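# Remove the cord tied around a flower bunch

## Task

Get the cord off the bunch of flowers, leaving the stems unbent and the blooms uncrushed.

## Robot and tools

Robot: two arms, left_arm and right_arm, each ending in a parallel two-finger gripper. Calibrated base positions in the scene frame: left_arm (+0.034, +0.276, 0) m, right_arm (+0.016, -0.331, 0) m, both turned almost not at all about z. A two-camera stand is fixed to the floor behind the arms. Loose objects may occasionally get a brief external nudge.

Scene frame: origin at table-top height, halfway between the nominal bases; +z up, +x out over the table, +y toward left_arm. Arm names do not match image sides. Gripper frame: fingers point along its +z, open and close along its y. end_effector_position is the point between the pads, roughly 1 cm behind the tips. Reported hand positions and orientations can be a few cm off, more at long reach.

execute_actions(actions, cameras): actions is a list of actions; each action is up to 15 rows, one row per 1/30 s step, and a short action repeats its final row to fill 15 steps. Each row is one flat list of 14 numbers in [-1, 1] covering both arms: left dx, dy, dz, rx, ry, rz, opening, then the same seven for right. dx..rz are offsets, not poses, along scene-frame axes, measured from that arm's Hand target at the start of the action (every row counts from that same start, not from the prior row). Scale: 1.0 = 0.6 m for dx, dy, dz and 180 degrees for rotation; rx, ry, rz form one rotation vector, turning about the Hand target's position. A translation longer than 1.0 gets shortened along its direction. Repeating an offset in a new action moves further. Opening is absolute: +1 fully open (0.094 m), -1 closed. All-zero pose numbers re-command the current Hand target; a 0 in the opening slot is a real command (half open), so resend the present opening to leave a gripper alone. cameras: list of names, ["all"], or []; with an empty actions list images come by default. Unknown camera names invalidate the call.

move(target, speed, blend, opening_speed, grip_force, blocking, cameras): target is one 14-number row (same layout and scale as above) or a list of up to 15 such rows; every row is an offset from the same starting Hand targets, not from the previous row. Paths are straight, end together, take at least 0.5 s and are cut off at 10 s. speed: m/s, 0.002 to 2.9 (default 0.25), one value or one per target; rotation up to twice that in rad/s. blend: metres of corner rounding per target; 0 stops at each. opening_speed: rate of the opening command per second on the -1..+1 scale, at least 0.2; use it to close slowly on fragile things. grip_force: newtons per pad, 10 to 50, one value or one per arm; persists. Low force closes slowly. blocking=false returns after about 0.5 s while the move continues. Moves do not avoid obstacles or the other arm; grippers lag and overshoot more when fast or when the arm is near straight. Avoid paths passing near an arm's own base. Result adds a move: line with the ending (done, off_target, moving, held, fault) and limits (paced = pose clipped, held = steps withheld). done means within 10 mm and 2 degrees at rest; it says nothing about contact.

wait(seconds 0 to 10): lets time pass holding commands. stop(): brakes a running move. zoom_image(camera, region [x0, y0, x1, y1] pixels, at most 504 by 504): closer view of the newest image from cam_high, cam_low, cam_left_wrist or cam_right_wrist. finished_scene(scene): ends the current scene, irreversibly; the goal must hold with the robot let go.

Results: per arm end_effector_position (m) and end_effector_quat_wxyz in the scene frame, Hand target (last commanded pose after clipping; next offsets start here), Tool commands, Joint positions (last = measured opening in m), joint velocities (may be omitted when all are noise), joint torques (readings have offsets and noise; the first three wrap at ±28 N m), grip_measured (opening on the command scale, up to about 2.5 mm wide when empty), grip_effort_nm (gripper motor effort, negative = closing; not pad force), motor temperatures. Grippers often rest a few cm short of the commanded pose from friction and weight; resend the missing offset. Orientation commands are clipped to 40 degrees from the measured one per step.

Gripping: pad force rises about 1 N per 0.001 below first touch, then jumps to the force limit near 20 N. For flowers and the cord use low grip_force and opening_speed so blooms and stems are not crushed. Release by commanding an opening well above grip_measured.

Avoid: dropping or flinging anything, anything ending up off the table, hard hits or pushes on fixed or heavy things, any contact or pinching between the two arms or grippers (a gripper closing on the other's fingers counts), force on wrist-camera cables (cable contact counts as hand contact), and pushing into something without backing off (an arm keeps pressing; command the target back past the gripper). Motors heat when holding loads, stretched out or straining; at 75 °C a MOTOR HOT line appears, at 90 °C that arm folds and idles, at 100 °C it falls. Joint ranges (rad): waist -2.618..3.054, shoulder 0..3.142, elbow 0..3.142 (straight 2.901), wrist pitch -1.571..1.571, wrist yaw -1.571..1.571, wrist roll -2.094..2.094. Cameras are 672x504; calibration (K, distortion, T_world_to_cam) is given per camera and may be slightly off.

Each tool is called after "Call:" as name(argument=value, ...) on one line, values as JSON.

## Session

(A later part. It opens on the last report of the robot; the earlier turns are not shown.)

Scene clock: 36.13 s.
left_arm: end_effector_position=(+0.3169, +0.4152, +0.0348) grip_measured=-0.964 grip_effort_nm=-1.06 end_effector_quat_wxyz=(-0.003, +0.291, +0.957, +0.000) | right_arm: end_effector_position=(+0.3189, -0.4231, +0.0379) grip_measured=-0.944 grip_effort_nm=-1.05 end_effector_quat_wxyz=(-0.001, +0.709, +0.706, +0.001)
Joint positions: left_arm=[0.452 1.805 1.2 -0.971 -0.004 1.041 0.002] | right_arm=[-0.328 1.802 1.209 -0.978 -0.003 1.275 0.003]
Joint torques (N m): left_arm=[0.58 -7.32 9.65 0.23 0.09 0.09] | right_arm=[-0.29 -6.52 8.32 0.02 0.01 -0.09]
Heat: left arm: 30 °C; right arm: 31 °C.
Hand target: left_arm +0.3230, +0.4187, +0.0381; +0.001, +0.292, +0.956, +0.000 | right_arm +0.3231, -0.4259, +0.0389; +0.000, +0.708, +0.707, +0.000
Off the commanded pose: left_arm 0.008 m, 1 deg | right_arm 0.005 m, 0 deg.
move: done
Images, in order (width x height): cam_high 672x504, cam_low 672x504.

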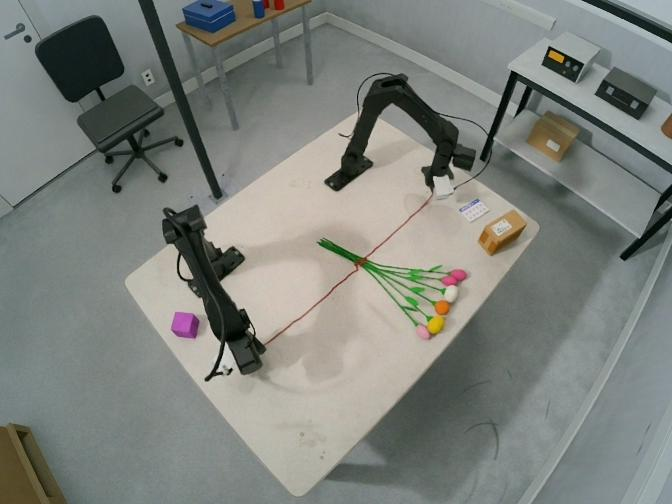

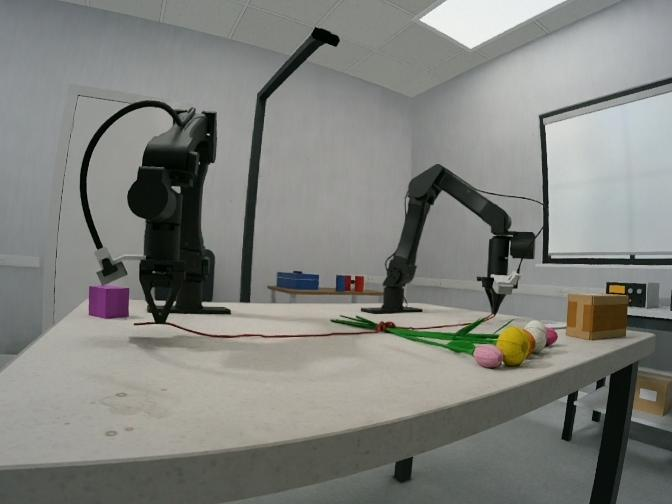

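Call:
move(target=[0.01,0.06,0,0,0,0,-1,0,-0.06,0,0,0,0,-1], speed=0.04, cameras=["cam_high","cam_low"])

Call:
zoom_image(camera="cam_high", region=[310, 210, 430, 310])

Call:
zoom_image(camera="cam_low", region=[340, 300, 430, 350])

Scene clock: 38.53 s.
left_arm: end_effector_position=(+0.3238, +0.4507, +0.0356) grip_measured=-0.964 grip_effort_nm=-1.05 end_effector_quat_wxyz=(-0.003, +0.291, +0.957, +0.000) | right_arm: end_effector_position=(+0.3214, -0.4593, +0.0383) grip_measured=-0.944 grip_effort_nm=-1.05 end_effector_quat_wxyz=(+0.004, +0.708, +0.706, +0.003)
Joint positions: left_arm=[0.538 1.884 1.306 -0.996 -0.004 1.127 0.002] | right_arm=[-0.43 1.845 1.266 -0.983 -0.003 1.172 0.003]
Joint torques (N m): left_arm=[0.53 -7.94 9.8 0.26 0.08 0.07] | right_arm=[-0.46 -6.8 8.39 -0.04 0 -0.06]
Heat: left arm: 30 °C; right arm: 31 °C.
Hand target: left_arm +0.3291, +0.4548, +0.0383; +0.001, +0.292, +0.956, +0.000 | right_arm +0.3231, -0.4619, +0.0390; +0.000, +0.708, +0.707, +0.000
Off the commanded pose: left_arm 0.007 m, 0 deg | right_arm 0.003 m, 1 deg.
move: done
Images, in order (width x height): cam_high 672x504, cam_low 672x504.

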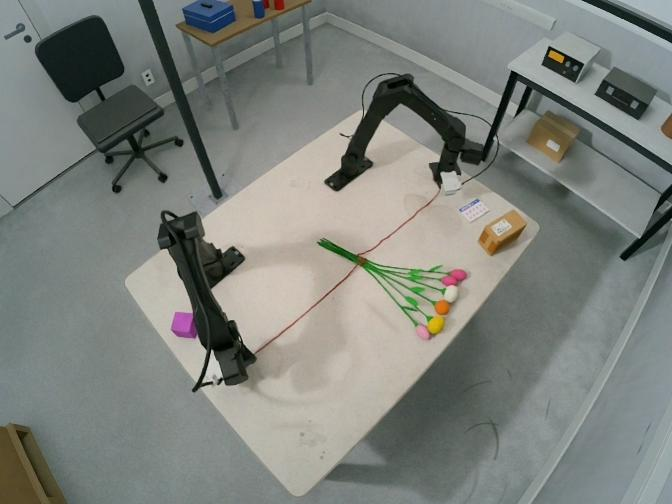

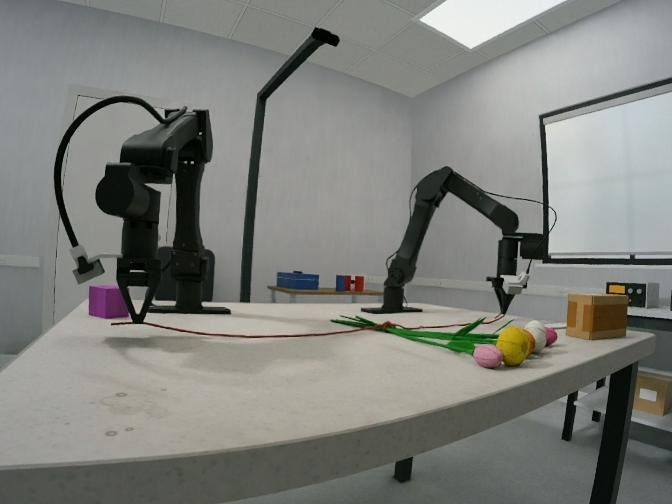

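Scaled by 4.200 from the camera's 672x504 image, which has a finer 960x720 frame.

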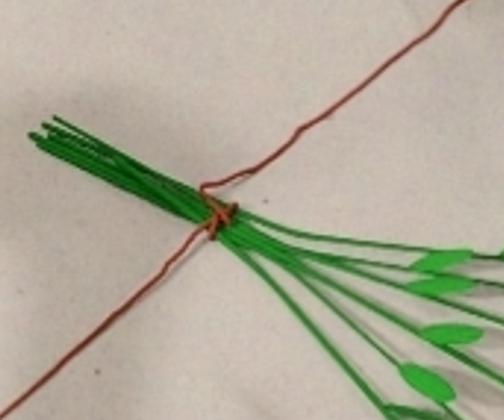

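Scaled by 5.600 from the camera's 672x504 image, which has a finer 960x720 frame.

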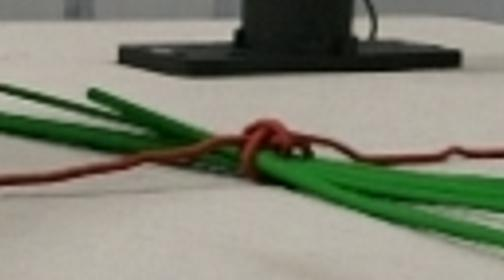

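Call:
move(target=[[0,0,0,0,0,0,-1,0,0,-0.02,0,0,0,-0.3],[0,0,0,0,0,0,-1,0,0,0.15,0,0,0,-0.3],[0.0,0.2,0.03,0,0,0,-1,0,0,0.15,0,0,0,-0.3]], speed=[0.1,0.1,0.05], cameras=["cam_high","cam_low"])

Call:
zoom_image(camera="cam_high", region=[300, 200, 480, 345])

Call:
zoom_image(camera="cam_low", region=[340, 300, 430, 350])

Scene clock: 46.73 s.
left_arm: end_effector_position=(+0.3259, +0.5697, +0.0554) grip_measured=-0.964 grip_effort_nm=-1.06 end_effector_quat_wxyz=(-0.002, +0.292, +0.957, +0.000) | right_arm: end_effector_position=(+0.3231, -0.4600, +0.1168) grip_measured=-0.302 grip_effort_nm=0.11 end_effector_quat_wxyz=(-0.011, +0.708, +0.706, -0.003)
Joint positions: left_arm=[0.785 2.151 1.778 -1.2 -0.004 1.375 0.002] | right_arm=[-0.43 1.828 1.562 -1.328 -0.003 1.171 0.033]
Joint torques (N m): left_arm=[0.59 -10.1 10.18 0.22 0.07 0.06] | right_arm=[-0.39 -9.81 8.36 -0.14 0.03 -0.09]
Motor temperatures (°C): left_arm=[20 25 30 25 19 23 24] | right_arm=[22 29 32 26 23 23 21]
Heat: left arm: 30 °C; right arm: 32 °C.
Hand target: left_arm +0.3290, +0.5748, +0.0561; +0.001, +0.292, +0.956, +0.000 | right_arm +0.3231, -0.4619, +0.1289; +0.000, +0.708, +0.707, +0.000
Off the commanded pose: left_arm 0.006 m, 0 deg | right_arm 0.012 m, 1 deg.
move: off_target (right_arm)
Images, in order (width x height): cam_high 672x504, cam_low 672x504.

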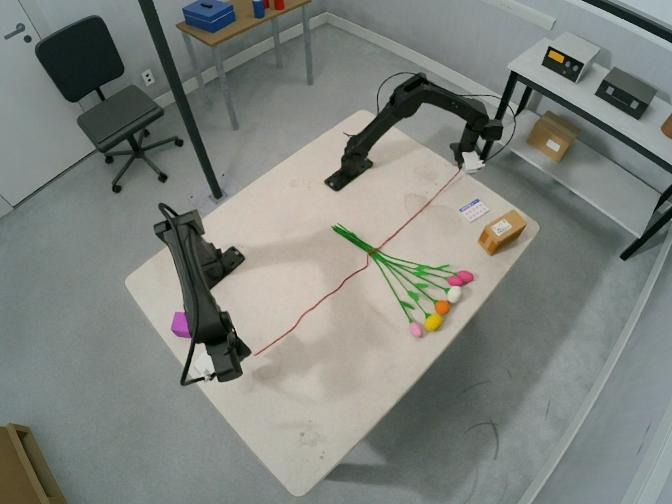

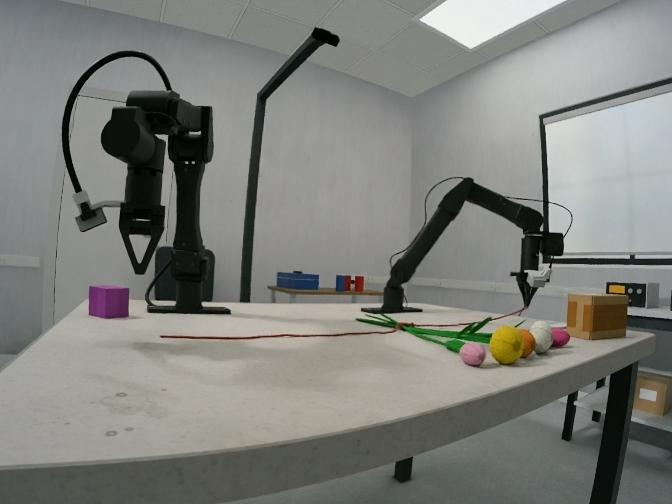

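Scaled by 2.800 from the camera's 672x504 image, which has a finer 960x720 frame.

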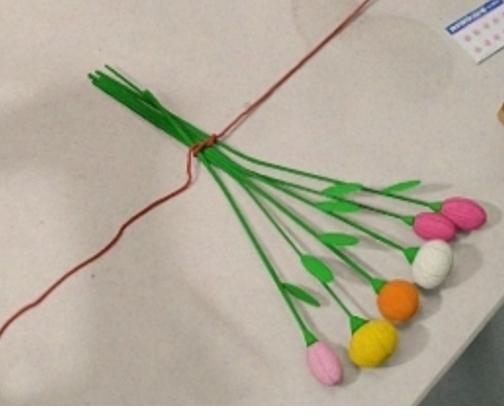

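Scaled by 5.600 from the camera's 672x504 image, which has a finer 960x720 frame.

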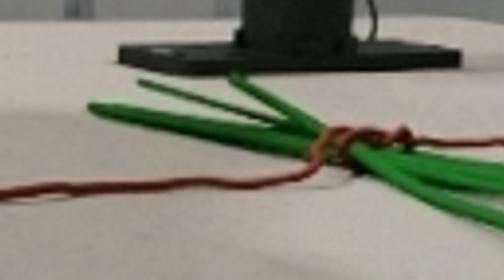

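Call:
move(target=[[0,-0.19,-0.03,0,0,0,-1,0.028,0.16,0,0,0,0,0],[0,-0.19,-0.035,0,0,0,0,0.028,0.16,0,0,0,0,0],[0,-0.19,0.18,0,0,0,0,0.028,0.16,0,0,0,0,0],[0.025,-0.875,0.18,0,0,-0.311,0.2,0.028,0.16,0,0,0,0,0]], speed=[0.12,0.12,0.15,0.2], cameras=["all"])

Scene clock: 61.17 s.
left_arm: end_effector_position=(+0.3404, +0.0524, +0.1611) grip_measured=+0.198 grip_effort_nm=0.06 end_effector_quat_wxyz=(-0.004, +0.708, +0.706, +0.001) | right_arm: end_effector_position=(+0.3445, -0.3657, +0.1225) grip_measured=-0.002 grip_effort_nm=0.11 end_effector_quat_wxyz=(-0.004, +0.701, +0.713, -0.001)
Joint positions: left_arm=[-0.633 2.024 2.007 -1.56 -0.004 0.937 0.056] | right_arm=[-0.138 1.802 1.551 -1.328 -0.003 1.443 0.047]
Joint torques (N m): left_arm=[0.31 -9.43 10.1 0.27 0.09 -0.01] | right_arm=[-0.18 -9.94 6 -0.07 0.01 0.14]
Heat: left arm: 30 °C; right arm: 32 °C.
Hand target: left_arm +0.3440, +0.0498, +0.1641; +0.000, +0.707, +0.707, -0.001 | right_arm +0.3399, -0.3659, +0.1289; +0.000, +0.708, +0.707, +0.000
Off the commanded pose: left_arm 0.005 m, 1 deg | right_arm 0.008 m, 1 deg.
move: done
camera_calibration:
cam_left_wrist: T_world_to_cam=[[-0.9998, -0.0177758, 0.00917641, 0.337897], [-0.0120698, 0.901834, 0.431914, -0.0759595], [-0.0159532, 0.431717, -0.901868, 0.220812], [0, 0, 0, 1]] pos_world=[0.340435, -0.0208191, 0.228851]
cam_right_wrist: T_world_to_cam=[[-0.999385, -0.0311023, 0.0161899, 0.328525], [-0.0205913, 0.89431, 0.446974, 0.316329], [-0.0283807, 0.446366, -0.8944, 0.371605], [0, 0, 0, 1]] pos_world=[0.345383, -0.43855, 0.185655]

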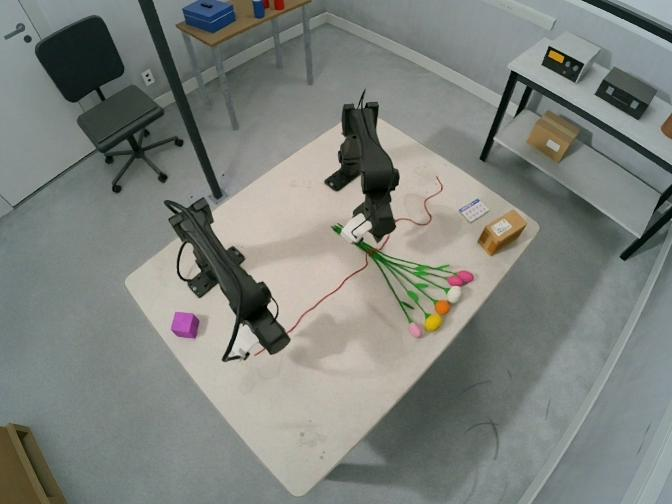

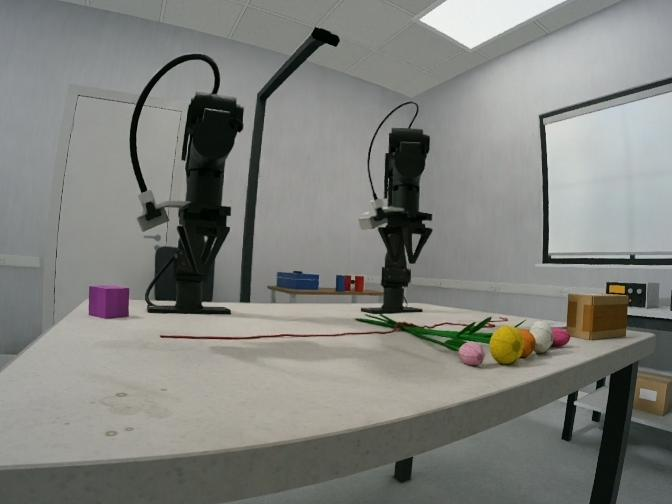

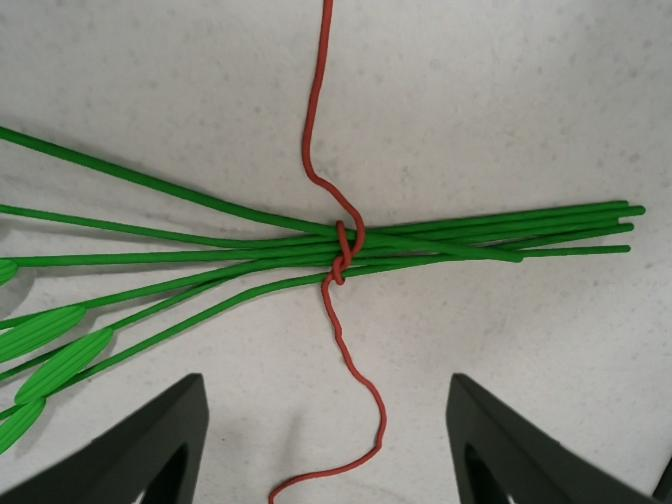

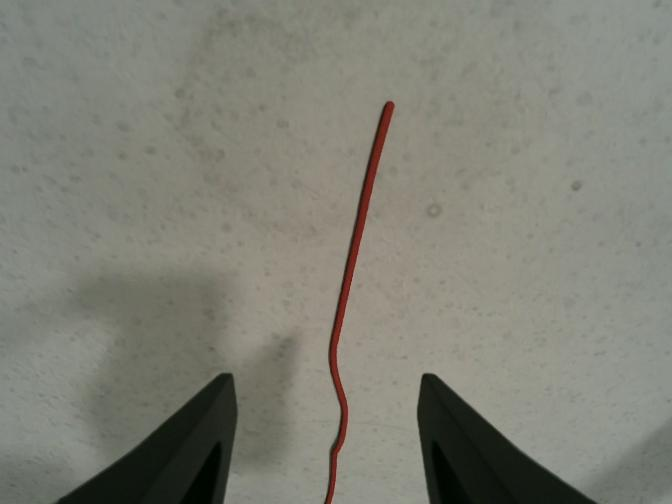

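Call:
move(target=[[-0.005,-0.02,-0.12,0,0,0,0.2,-0.03,-0.008,-0.15,0,0,0,0],[-0.005,-0.02,-0.233,0,0,0,0.2,-0.03,-0.008,-0.195,0,0,0,0],[-0.005,-0.02,-0.233,0,0,0,0.2,-0.03,-0.008,-0.195,0,0,0,-1],[-0.005,-0.02,-0.233,0,0,0,0.2,-0.03,-0.008,-0.15,0,0,0,-1]], speed=[0.15,0.06,0.06,0.06], cameras=["all"])

Scene clock: 68.80 s.
left_arm: end_effector_position=(+0.3452, +0.0390, +0.0329) grip_measured=+0.198 grip_effort_nm=0.06 end_effector_quat_wxyz=(+0.008, +0.707, +0.708, +0.003) | right_arm: end_effector_position=(+0.3176, -0.3677, +0.0273) grip_measured=-0.955 grip_effort_nm=-1.05 end_effector_quat_wxyz=(-0.011, +0.707, +0.707, -0.006)
Joint positions: left_arm=[-0.653 2.063 1.55 -1.041 -0.004 0.914 0.056] | right_arm=[-0.155 1.793 1.153 -0.955 -0.003 1.443 0.002]
Joint torques (N m): left_arm=[-0.51 -9.72 6.26 0.56 0.08 -0.07] | right_arm=[-0.47 -9.31 7.94 -0.12 0.02 -0.06]
Heat: left arm: 30 °C; right arm: 32 °C.
Hand target: left_arm +0.3412, +0.0378, +0.0243; +0.000, +0.707, +0.707, -0.001 | right_arm +0.3219, -0.3707, +0.0389; +0.000, +0.708, +0.707, +0.000
Off the commanded pose: left_arm 0.010 m, 1 deg | right_arm 0.013 m, 2 deg.
move: off_target (right_arm)
camera_calibration:
cam_left_wrist: T_world_to_cam=[[-0.999726, -0.021298, -0.00972195, 0.344377], [-0.0234118, 0.90796, 0.418403, -0.0043704], [-0.0000840051, 0.418516, -0.908209, 0.106276], [0, 0, 0, 1]] pos_world=[0.344189, -0.0331755, 0.101697]
cam_right_wrist: T_world_to_cam=[[-0.999328, -0.0147568, 0.0335394, 0.308547], [0.001872, 0.893564, 0.448932, 0.352659], [-0.0365944, 0.448693, -0.892936, 0.290099], [0, 0, 0, 1]] pos_world=[0.318296, -0.440736, 0.0903714]

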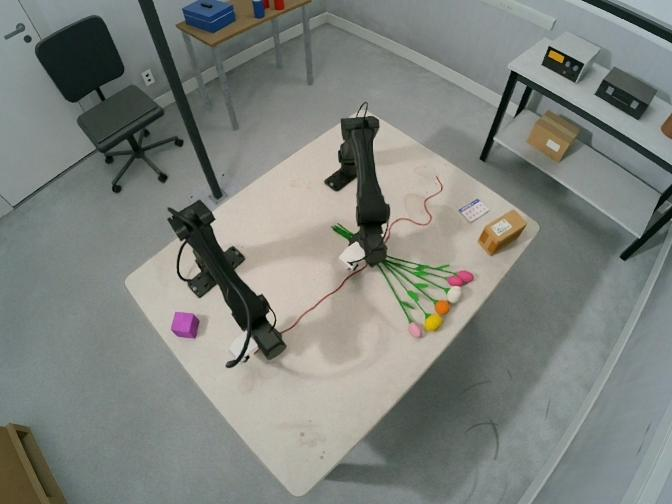

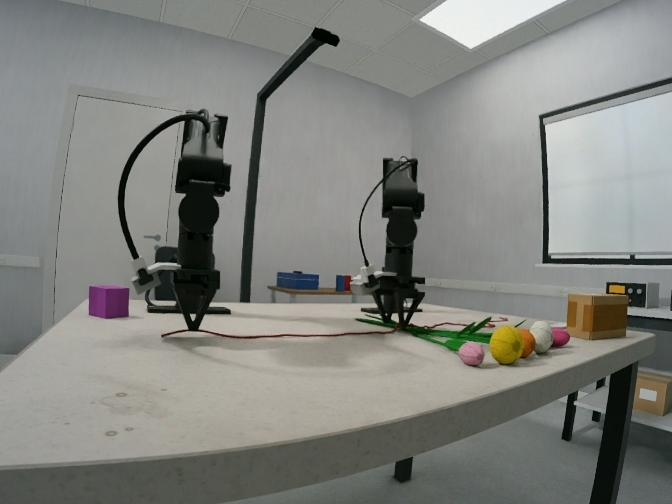

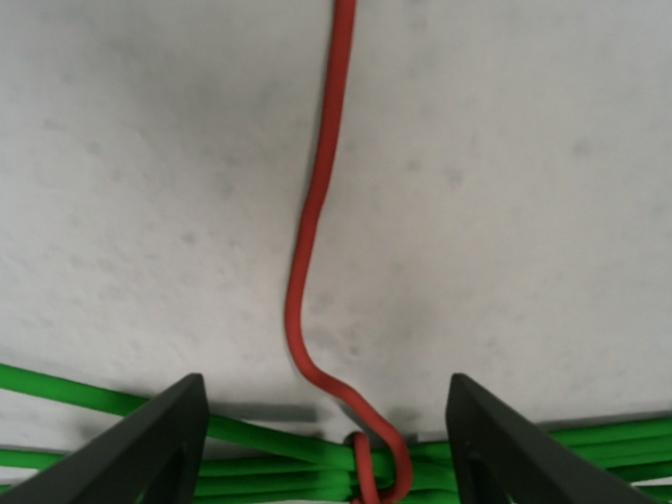

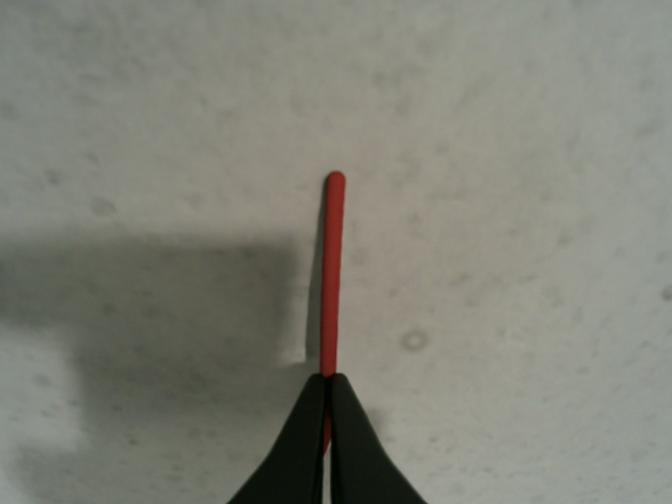

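Call:
move(target=[[0.0,0,-0.024,0,0,0,0.2,0,0,0,0,0,0,-1],[0.0,0,-0.024,0,0,0,0.2,0.0,-0.4,0.03,0,0,0,-1]], speed=[0.05,0.06], cameras=["all"])

Scene clock: 75.20 s.
left_arm: end_effector_position=(+0.3478, +0.0272, +0.0195) grip_measured=+0.199 grip_effort_nm=0.05 end_effector_quat_wxyz=(+0.028, +0.708, +0.706, -0.007) | right_arm: end_effector_position=(+0.3212, -0.5991, +0.0573) grip_measured=-0.955 grip_effort_nm=-1.05 end_effector_quat_wxyz=(-0.007, +0.707, +0.707, +0.012)
Joint positions: left_arm=[-0.662 2.079 1.517 -0.956 0.02 0.909 0.056] | right_arm=[-0.762 2.131 1.753 -1.207 -0.026 0.837 0.002]
Joint torques (N m): left_arm=[0.17 -9.72 6.19 0.23 -0.17 -0.03] | right_arm=[-0.92 -9.25 8.91 0.09 0.27 -0.07]
Heat: left arm: 30 °C; right arm: 32 °C.
Hand target: left_arm +0.3411, +0.0378, +0.0099; +0.000, +0.707, +0.707, -0.001 | right_arm +0.3220, -0.6106, +0.0569; +0.000, +0.707, +0.707, +0.000
Off the commanded pose: left_arm 0.016 m, 3 deg | right_arm 0.012 m, 2 deg.
move: off_target (left_arm, right_arm)
camera_calibration:
cam_left_wrist: T_world_to_cam=[[-0.999588, -0.0168999, -0.0231903, 0.346699], [-0.0244535, 0.924551, 0.380273, 0.0127521], [0.0150141, 0.380683, -0.924584, 0.095176], [0, 0, 0, 1]] pos_world=[0.345439, -0.0421627, 0.0911889]
cam_right_wrist: T_world_to_cam=[[-0.999908, -0.0134728, 0.00180313, 0.310571], [-0.0110629, 0.883679, 0.467963, 0.543071], [-0.00789817, 0.4679, -0.883746, 0.422576], [0, 0, 0, 1]] pos_world=[0.319888, -0.67344, 0.118753]

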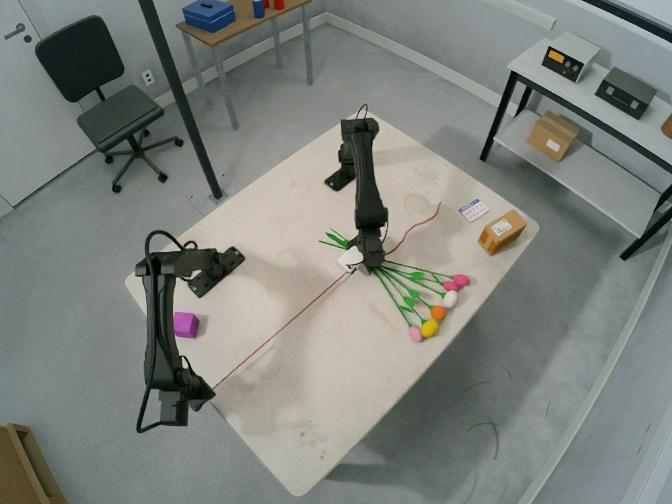

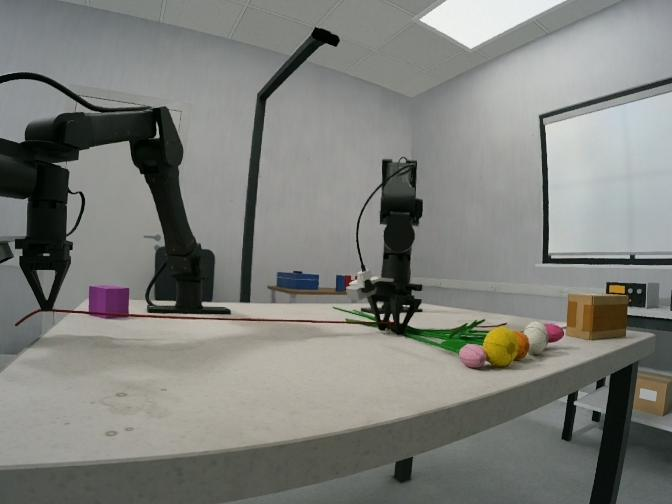

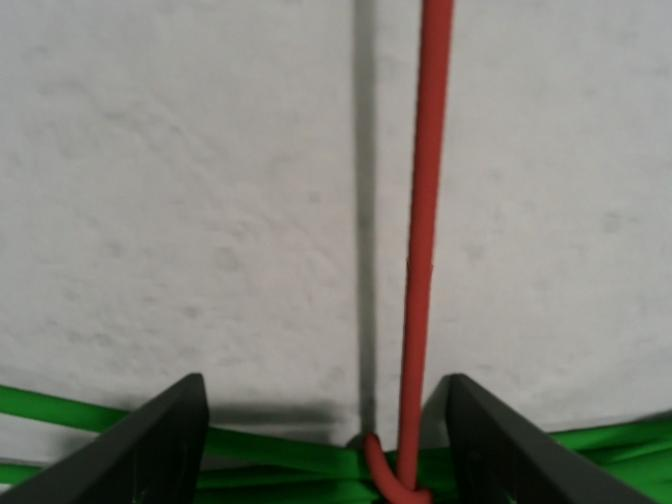

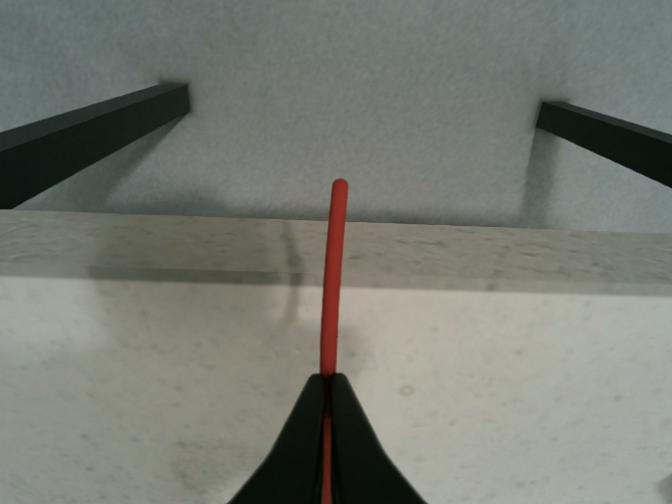

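Call:
move(target=[[0,0,0,0,0,0,0.2,0,0.09,-0.055,0,0,0,-1],[0,0,0,0,0,0,0.2,0,0.09,-0.055,0,0,0,0.1],[0,0,0,0,0,0,0.2,0.0,0.09,0.1,0,0,0,0.1],[0,0,0,0,0,0,0.2,0.03,0.61,0.1,0,0,0,0.1]], speed=[0.1,0.1,0.15,0.25], cameras=["all"])

Scene clock: 82.00 s.
left_arm: end_effector_position=(+0.3473, +0.0309, +0.0194) grip_measured=+0.199 grip_effort_nm=0.05 end_effector_quat_wxyz=(+0.022, +0.708, +0.706, +0.000) | right_arm: end_effector_position=(+0.3353, -0.2424, +0.1157) grip_measured=+0.098 grip_effort_nm=0.11 end_effector_quat_wxyz=(-0.004, +0.699, +0.715, +0.003)
Joint positions: left_arm=[-0.662 2.079 1.517 -0.967 0.005 0.909 0.056] | right_arm=[0.234 1.797 1.519 -1.291 -0.01 1.809 0.052]
Joint torques (N m): left_arm=[0.23 -9.74 6.16 0.35 -0.02 -0.02] | right_arm=[-0.58 -6.72 8.65 0 0.09 0.15]
Heat: left arm: 29 °C; right arm: 32 °C.
Hand target: left_arm +0.3411, +0.0378, +0.0099; +0.000, +0.707, +0.707, -0.001 | right_arm +0.3400, -0.2447, +0.1168; +0.000, +0.708, +0.707, +0.000
Off the commanded pose: left_arm 0.013 m, 2 deg | right_arm 0.005 m, 2 deg.
move: off_target (left_arm)
camera_calibration:
cam_left_wrist: T_world_to_cam=[[-0.999571, -0.0171176, -0.0237692, 0.346245], [-0.0251524, 0.917466, 0.397019, 0.00947826], [0.0150114, 0.397446, -0.917503, 0.0929566], [0, 0, 0, 1]] pos_world=[0.344939, -0.0397144, 0.0897548]
cam_right_wrist: T_world_to_cam=[[-0.999254, -0.0372553, 0.0102096, 0.322347], [-0.028616, 0.891455, 0.452205, 0.210317], [-0.0259484, 0.451575, -0.891856, 0.31042], [0, 0, 0, 1]] pos_world=[0.336179, -0.315657, 0.178452]

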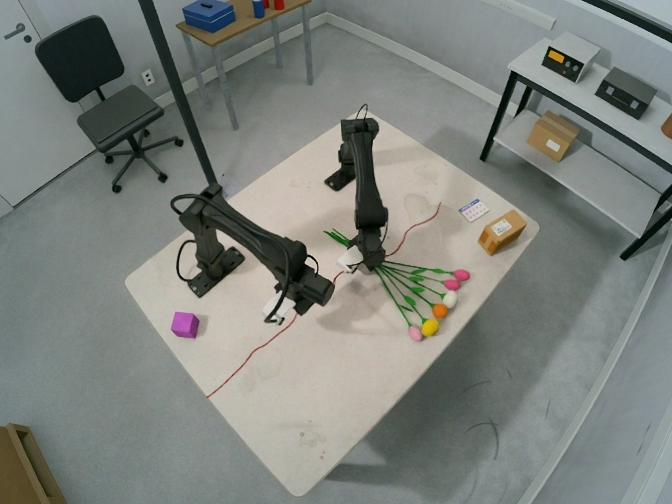

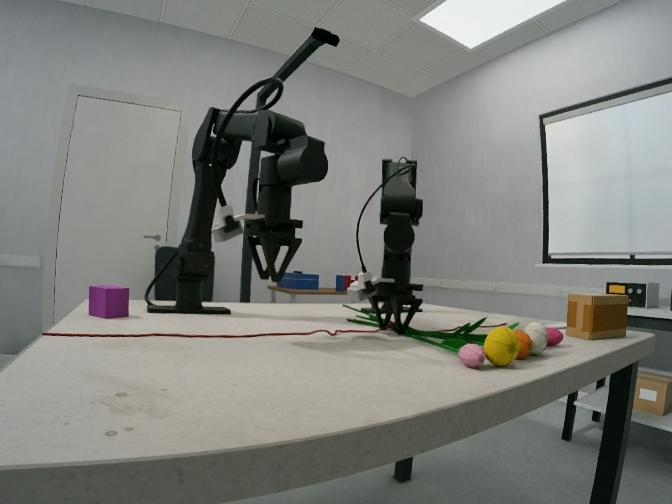

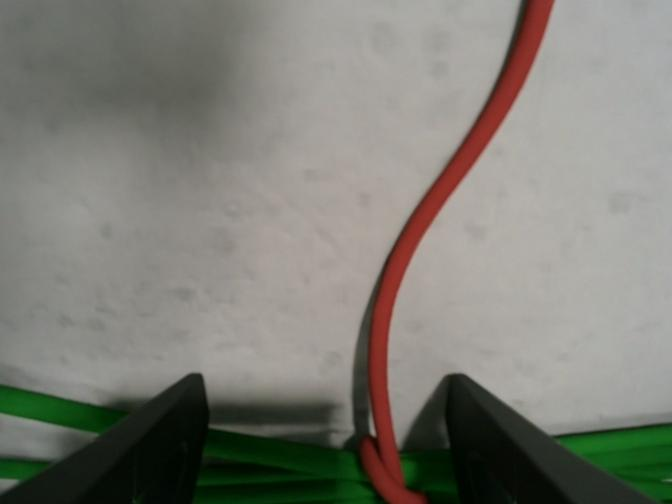

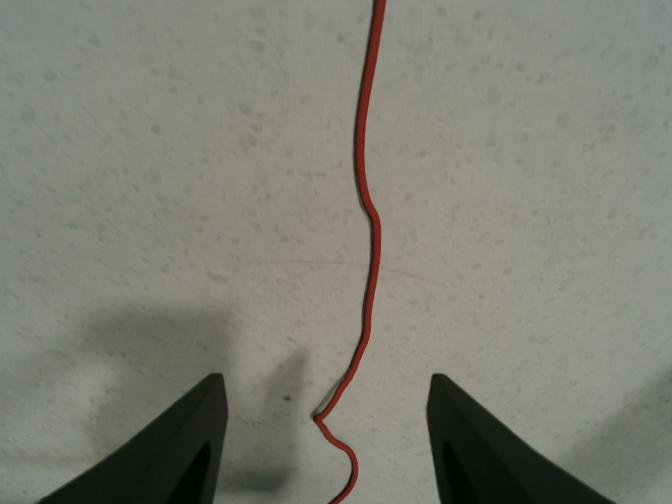

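Call:
move(target=[[0,0,0,0,0,0,0.2,-0.034,0,-0.13,0,0,0,0.1],[0,0,0,0,0,0,0.2,-0.034,0,-0.173,0,0,0,-1],[0,0,0,0,0,0,0.2,-0.034,0,-0.13,0,0,0,-1],[0,0,0,0,0,0,0.2,0,-0.55,-0.09,0,0,0,-1]], speed=[0.15,0.06,0.08,0.08], cameras=["all"])

Scene clock: 92.33 s.
left_arm: end_effector_position=(+0.3473, +0.0309, +0.0194) grip_measured=+0.199 grip_effort_nm=0.05 end_effector_quat_wxyz=(+0.022, +0.708, +0.706, +0.000) | right_arm: end_effector_position=(+0.3399, -0.5723, +0.0642) grip_measured=-0.982 grip_effort_nm=-0.99 end_effector_quat_wxyz=(+0.006, +0.710, +0.704, +0.005)
Joint positions: left_arm=[-0.662 2.079 1.517 -0.967 0.005 0.909 0.056] | right_arm=[-0.674 2.09 1.718 -1.186 -0.009 0.932 0.001]
Joint torques (N m): left_arm=[0.2 -9.7 6.17 0.33 -0.06 -0.03] | right_arm=[-0.01 -8.7 8.64 -0.06 0.07 -0.07]
Heat: left arm: 29 °C; right arm: 32 °C.
Hand target: left_arm +0.3411, +0.0378, +0.0099; +0.000, +0.707, +0.707, -0.001 | right_arm +0.3401, -0.5747, +0.0628; +0.000, +0.708, +0.707, +0.000
Off the commanded pose: left_arm 0.013 m, 2 deg | right_arm 0.003 m, 1 deg.
move: off_target (left_arm)
camera_calibration:
cam_left_wrist: T_world_to_cam=[[-0.999571, -0.0171176, -0.0237692, 0.346245], [-0.0251524, 0.917466, 0.397019, 0.00947826], [0.0150114, 0.397446, -0.917503, 0.0929566], [0, 0, 0, 1]] pos_world=[0.344939, -0.0397144, 0.0897548]
cam_right_wrist: T_world_to_cam=[[-0.999959, -0.00629154, -0.00658364, 0.334159], [-0.00855416, 0.896905, 0.44214, 0.524759], [0.00312316, 0.442178, -0.896922, 0.39864], [0, 0, 0, 1]] pos_world=[0.337389, -0.644826, 0.127731]

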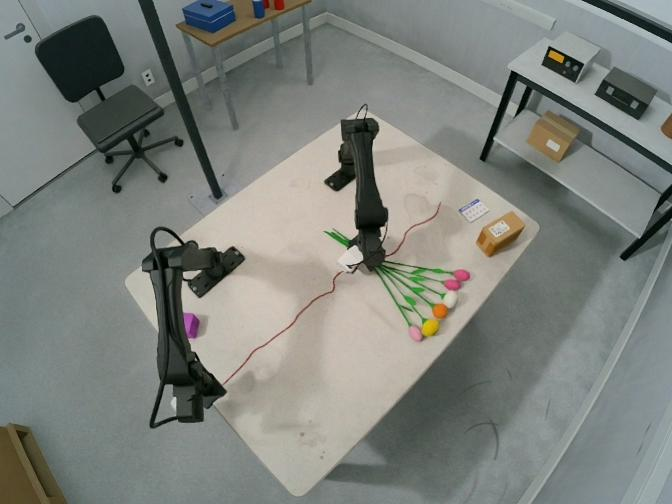

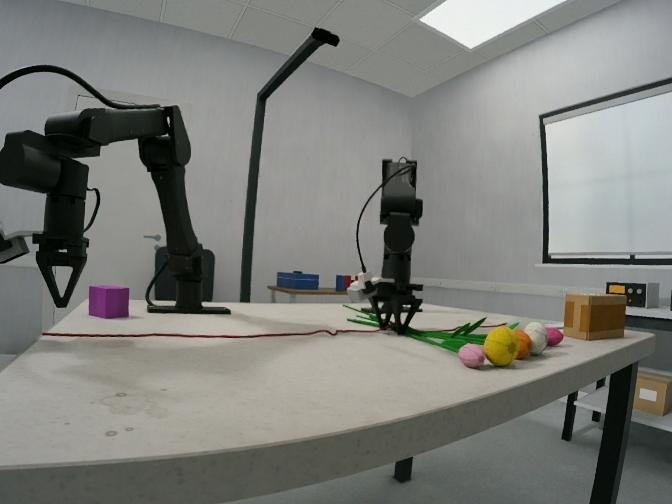

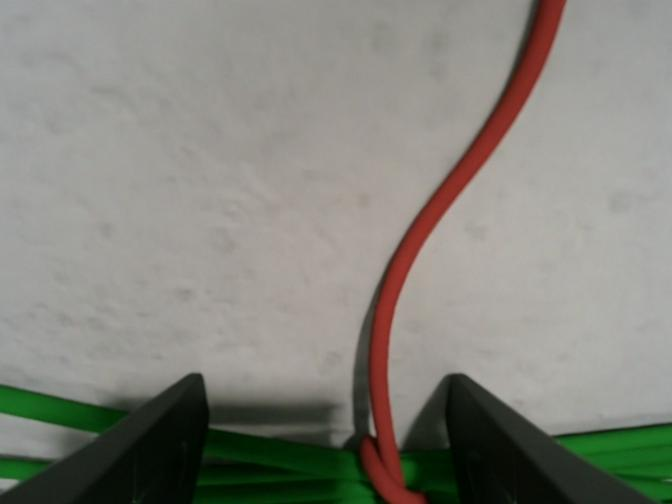

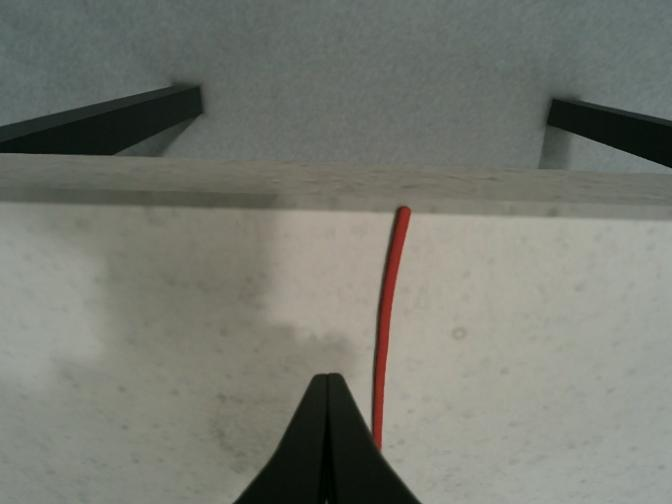

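Call:
move(target=[[0,0,0,0,0,0,0.2,-0.034,0.5,0.06,0,0,0,0.1],[0,0,0,0,0,0,0.2,-0.034,0.55,-0.055,0,0,0,0.1]], speed=[0.3,0.1], cameras=["cam_right_wrist"])

Scene clock: 96.27 s.
left_arm: end_effector_position=(+0.3473, +0.0309, +0.0194) grip_measured=+0.199 grip_effort_nm=0.05 end_effector_quat_wxyz=(+0.022, +0.708, +0.706, +0.000) | right_arm: end_effector_position=(+0.3213, -0.2433, +0.0346) grip_measured=+0.098 grip_effort_nm=0.10 end_effector_quat_wxyz=(-0.002, +0.702, +0.712, +0.008)
Joint positions: left_arm=[-0.662 2.079 1.517 -0.967 0.005 0.909 0.056] | right_arm=[0.242 1.798 1.19 -0.95 -0.011 1.825 0.052]
Joint torques (N m): left_arm=[0.29 -9.65 6.17 0.33 -0.02 -0.02] | right_arm=[0.43 -6.68 5.57 0.2 0.1 0.18]
Heat: left arm: 29 °C; right arm: 32 °C.
Hand target: left_arm +0.3411, +0.0378, +0.0099; +0.000, +0.707, +0.707, -0.001 | right_arm +0.3197, -0.2446, +0.0298; +0.000, +0.708, +0.707, +0.000
Off the commanded pose: left_arm 0.013 m, 2 deg | right_arm 0.005 m, 1 deg.
move: off_target (left_arm)
camera_calibration:
cam_right_wrist: T_world_to_cam=[[-0.999573, -0.0292305, -0.000443571, 0.311624], [-0.0262212, 0.889752, 0.45569, 0.246113], [-0.0129254, 0.455507, -0.890138, 0.234859], [0, 0, 0, 1]] pos_world=[0.32098, -0.316851, 0.0970442]
Images, in order (width x height): cam_right_wrist 672x504.

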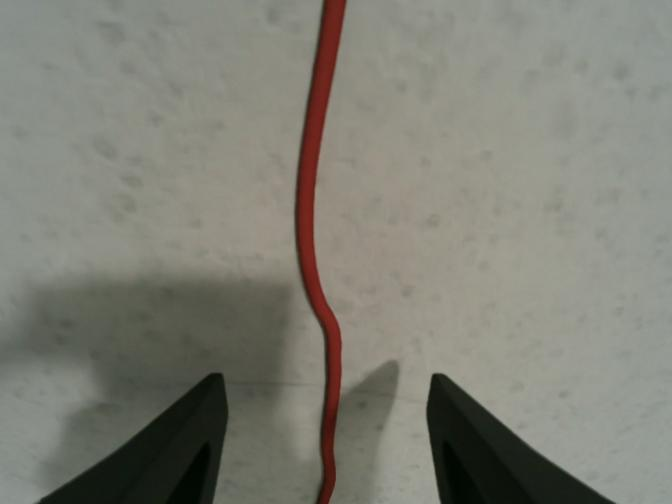

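Centred; go lower and close.

Call:
move(target=[[0,0,0,0,0,0,0.2,0,0,-0.04,0,0,0,0.1],[0,0,0,0,0,0,0.2,0,0,-0.04,0,0,0,-1],[0,0,0,0,0,0,0.2,0,0,0,0,0,0,-1],[0,0,0,0,0,0,0.2,0.02,-0.54,0.05,0,0,0,-1]], speed=[0.05,0.06,0.08,0.08], cameras=["all"])

Scene clock: 103.70 s.
left_arm: end_effector_position=(+0.3473, +0.0289, +0.0194) grip_measured=+0.199 grip_effort_nm=0.05 end_effector_quat_wxyz=(+0.025, +0.708, +0.706, -0.004) | right_arm: end_effector_position=(+0.3304, -0.5599, +0.0595) grip_measured=-0.942 grip_effort_nm=-1.05 end_effector_quat_wxyz=(-0.004, +0.708, +0.706, +0.011)
Joint positions: left_arm=[-0.662 2.079 1.517 -0.962 0.014 0.909 0.056] | right_arm=[-0.67 2.051 1.641 -1.166 -0.022 0.931 0.003]
Joint torques (N m): left_arm=[0.28 -9.74 6.17 0.31 -0.11 -0.01] | right_arm=[-0.55 -8.61 8.98 0.03 0.21 -0.11]
Heat: left arm: 29 °C; right arm: 32 °C.
Hand target: left_arm +0.3411, +0.0378, +0.0099; +0.000, +0.707, +0.707, -0.001 | right_arm +0.3316, -0.5686, +0.0597; +0.000, +0.708, +0.707, +0.000
Off the commanded pose: left_arm 0.014 m, 3 deg | right_arm 0.009 m, 1 deg.
move: off_target (left_arm); target 2's new opening was sent with right_arm's hand 0.011 m and 1 deg from that target
camera_calibration:
cam_left_wrist: T_world_to_cam=[[-0.999611, -0.0169849, -0.022143, 0.346218], [-0.024248, 0.92139, 0.387882, 0.0109993], [0.0138142, 0.388268, -0.921443, 0.0946045], [0, 0, 0, 1]] pos_world=[0.345043, -0.0409861, 0.0905725]
cam_right_wrist: T_world_to_cam=[[-0.999937, -0.0112067, -0.0000939077, 0.321676], [-0.0099849, 0.887055, 0.461557, 0.509475], [-0.00508921, 0.461529, -0.887111, 0.401944], [0, 0, 0, 1]] pos_world=[0.328789, -0.633836, 0.121448]

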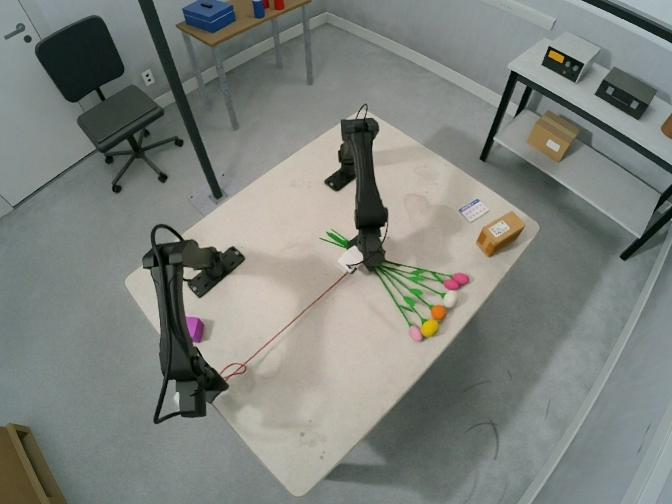

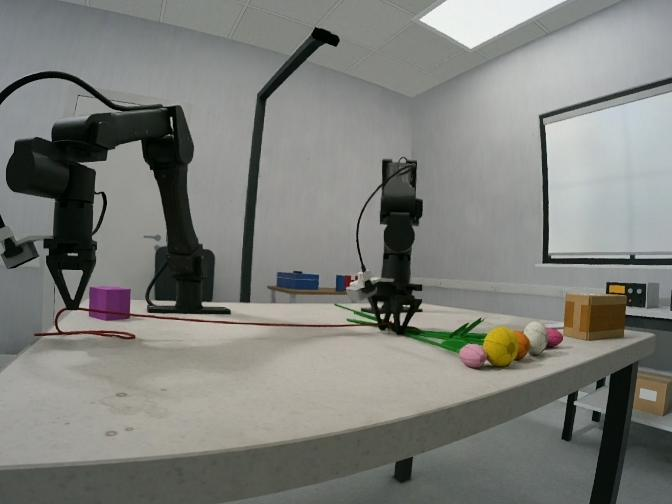

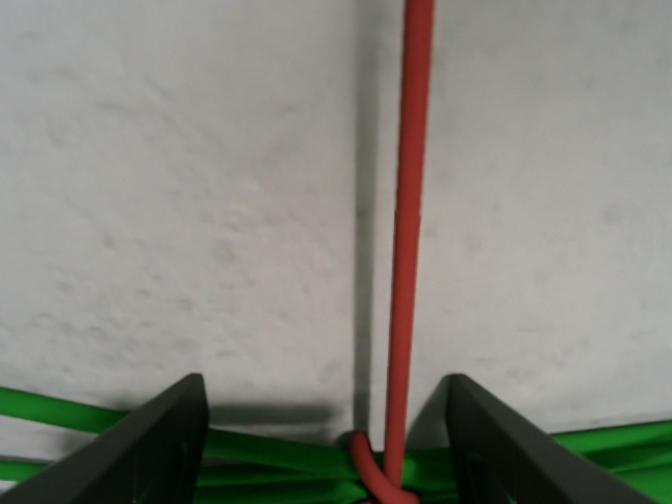

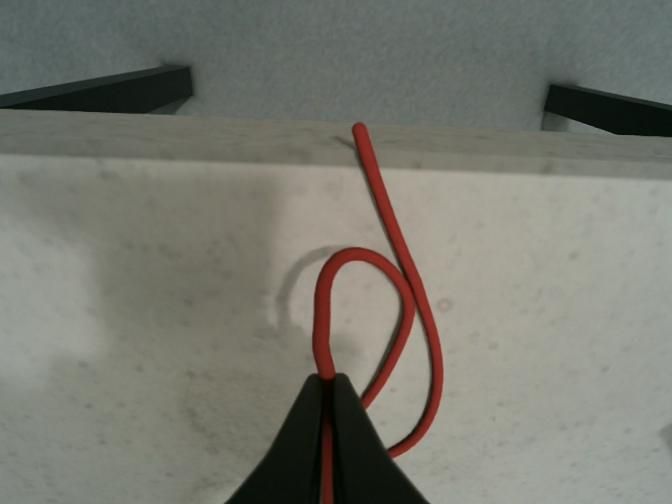

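Call:
move(target=[0,0,0,0,0,0,0.2,0.05,-0.1,0.3,0,0,0,-1], speed=0.08, cameras=["all"])

Scene clock: 106.93 s.
left_arm: end_effector_position=(+0.3474, +0.0291, +0.0194) grip_measured=+0.199 grip_effort_nm=0.05 end_effector_quat_wxyz=(+0.025, +0.708, +0.706, -0.003) | right_arm: end_effector_position=(+0.3658, -0.6238, +0.2210) grip_measured=-0.942 grip_effort_nm=-1.05 end_effector_quat_wxyz=(+0.136, +0.702, +0.699, +0.022)
Joint positions: left_arm=[-0.662 2.079 1.517 -0.962 0.013 0.909 0.056] | right_arm=[-0.735 2.175 2.459 -1.579 -0.021 0.871 0.003]
Joint torques (N m): left_arm=[0.25 -9.72 6.34 0.29 -0.08 0] | right_arm=[-0.79 -12.78 8.27 0.59 0.15 -0.09]
Heat: left arm: 29 °C; right arm: 32 °C.
Hand target: left_arm +0.3411, +0.0378, +0.0099; +0.000, +0.707, +0.707, -0.001 | right_arm +0.3616, -0.6287, +0.2398; +0.000, +0.708, +0.707, +0.000
Off the commanded pose: left_arm 0.014 m, 3 deg | right_arm 0.020 m, 16 deg.
joint sent to its limit (right arm) — joint 4 (wrist pitch), lower limit. The joint targets are off in orientation, not in position.
move: off_target (left_arm, right_arm)
camera_calibration:
cam_left_wrist: T_world_to_cam=[[-0.999589, -0.0170176, -0.0230561, 0.346389], [-0.02465, 0.920922, 0.388966, 0.0109736], [0.0146136, 0.389375, -0.920964, 0.0941981], [0, 0, 0, 1]] pos_world=[0.34514, -0.0408895, 0.090471]
cam_right_wrist: T_world_to_cam=[[-0.977352, -0.0255788, -0.210067, 0.385499], [-0.0854448, 0.955853, 0.281149, 0.60227], [0.193601, 0.292731, -0.93639, 0.407852], [0, 0, 0, 1]] pos_world=[0.349269, -0.685212, 0.293561]

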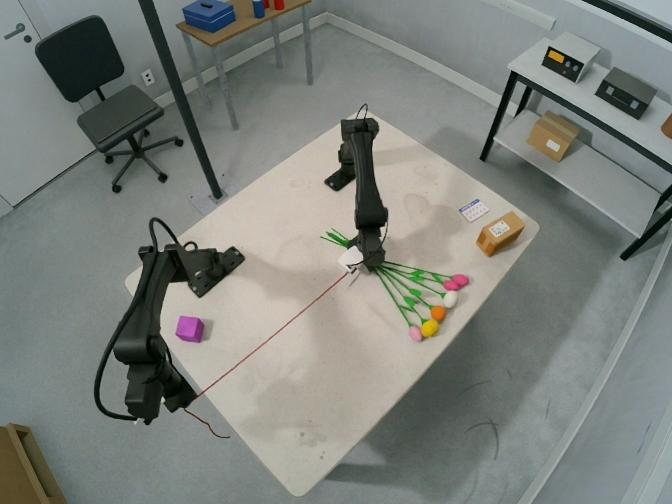

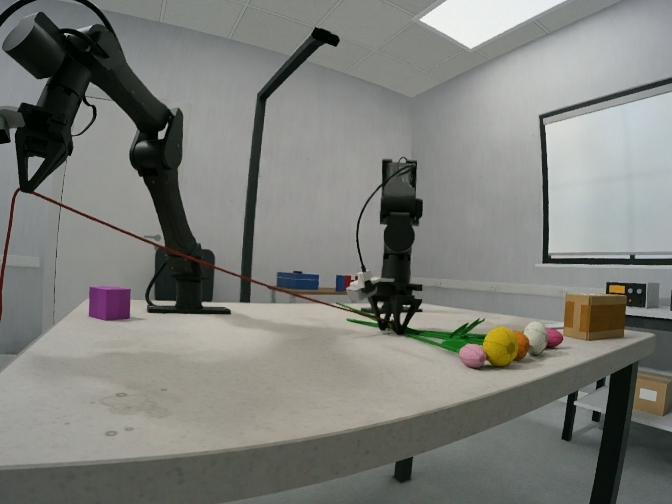

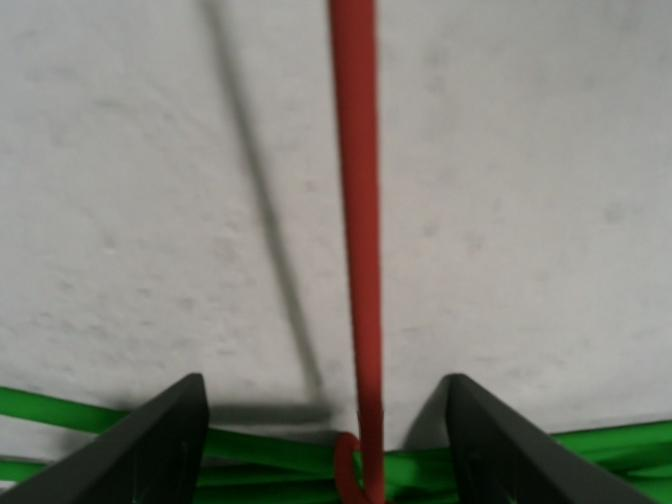

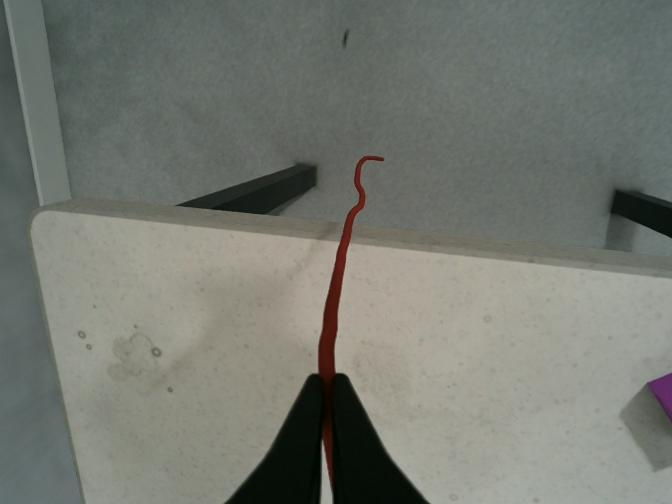

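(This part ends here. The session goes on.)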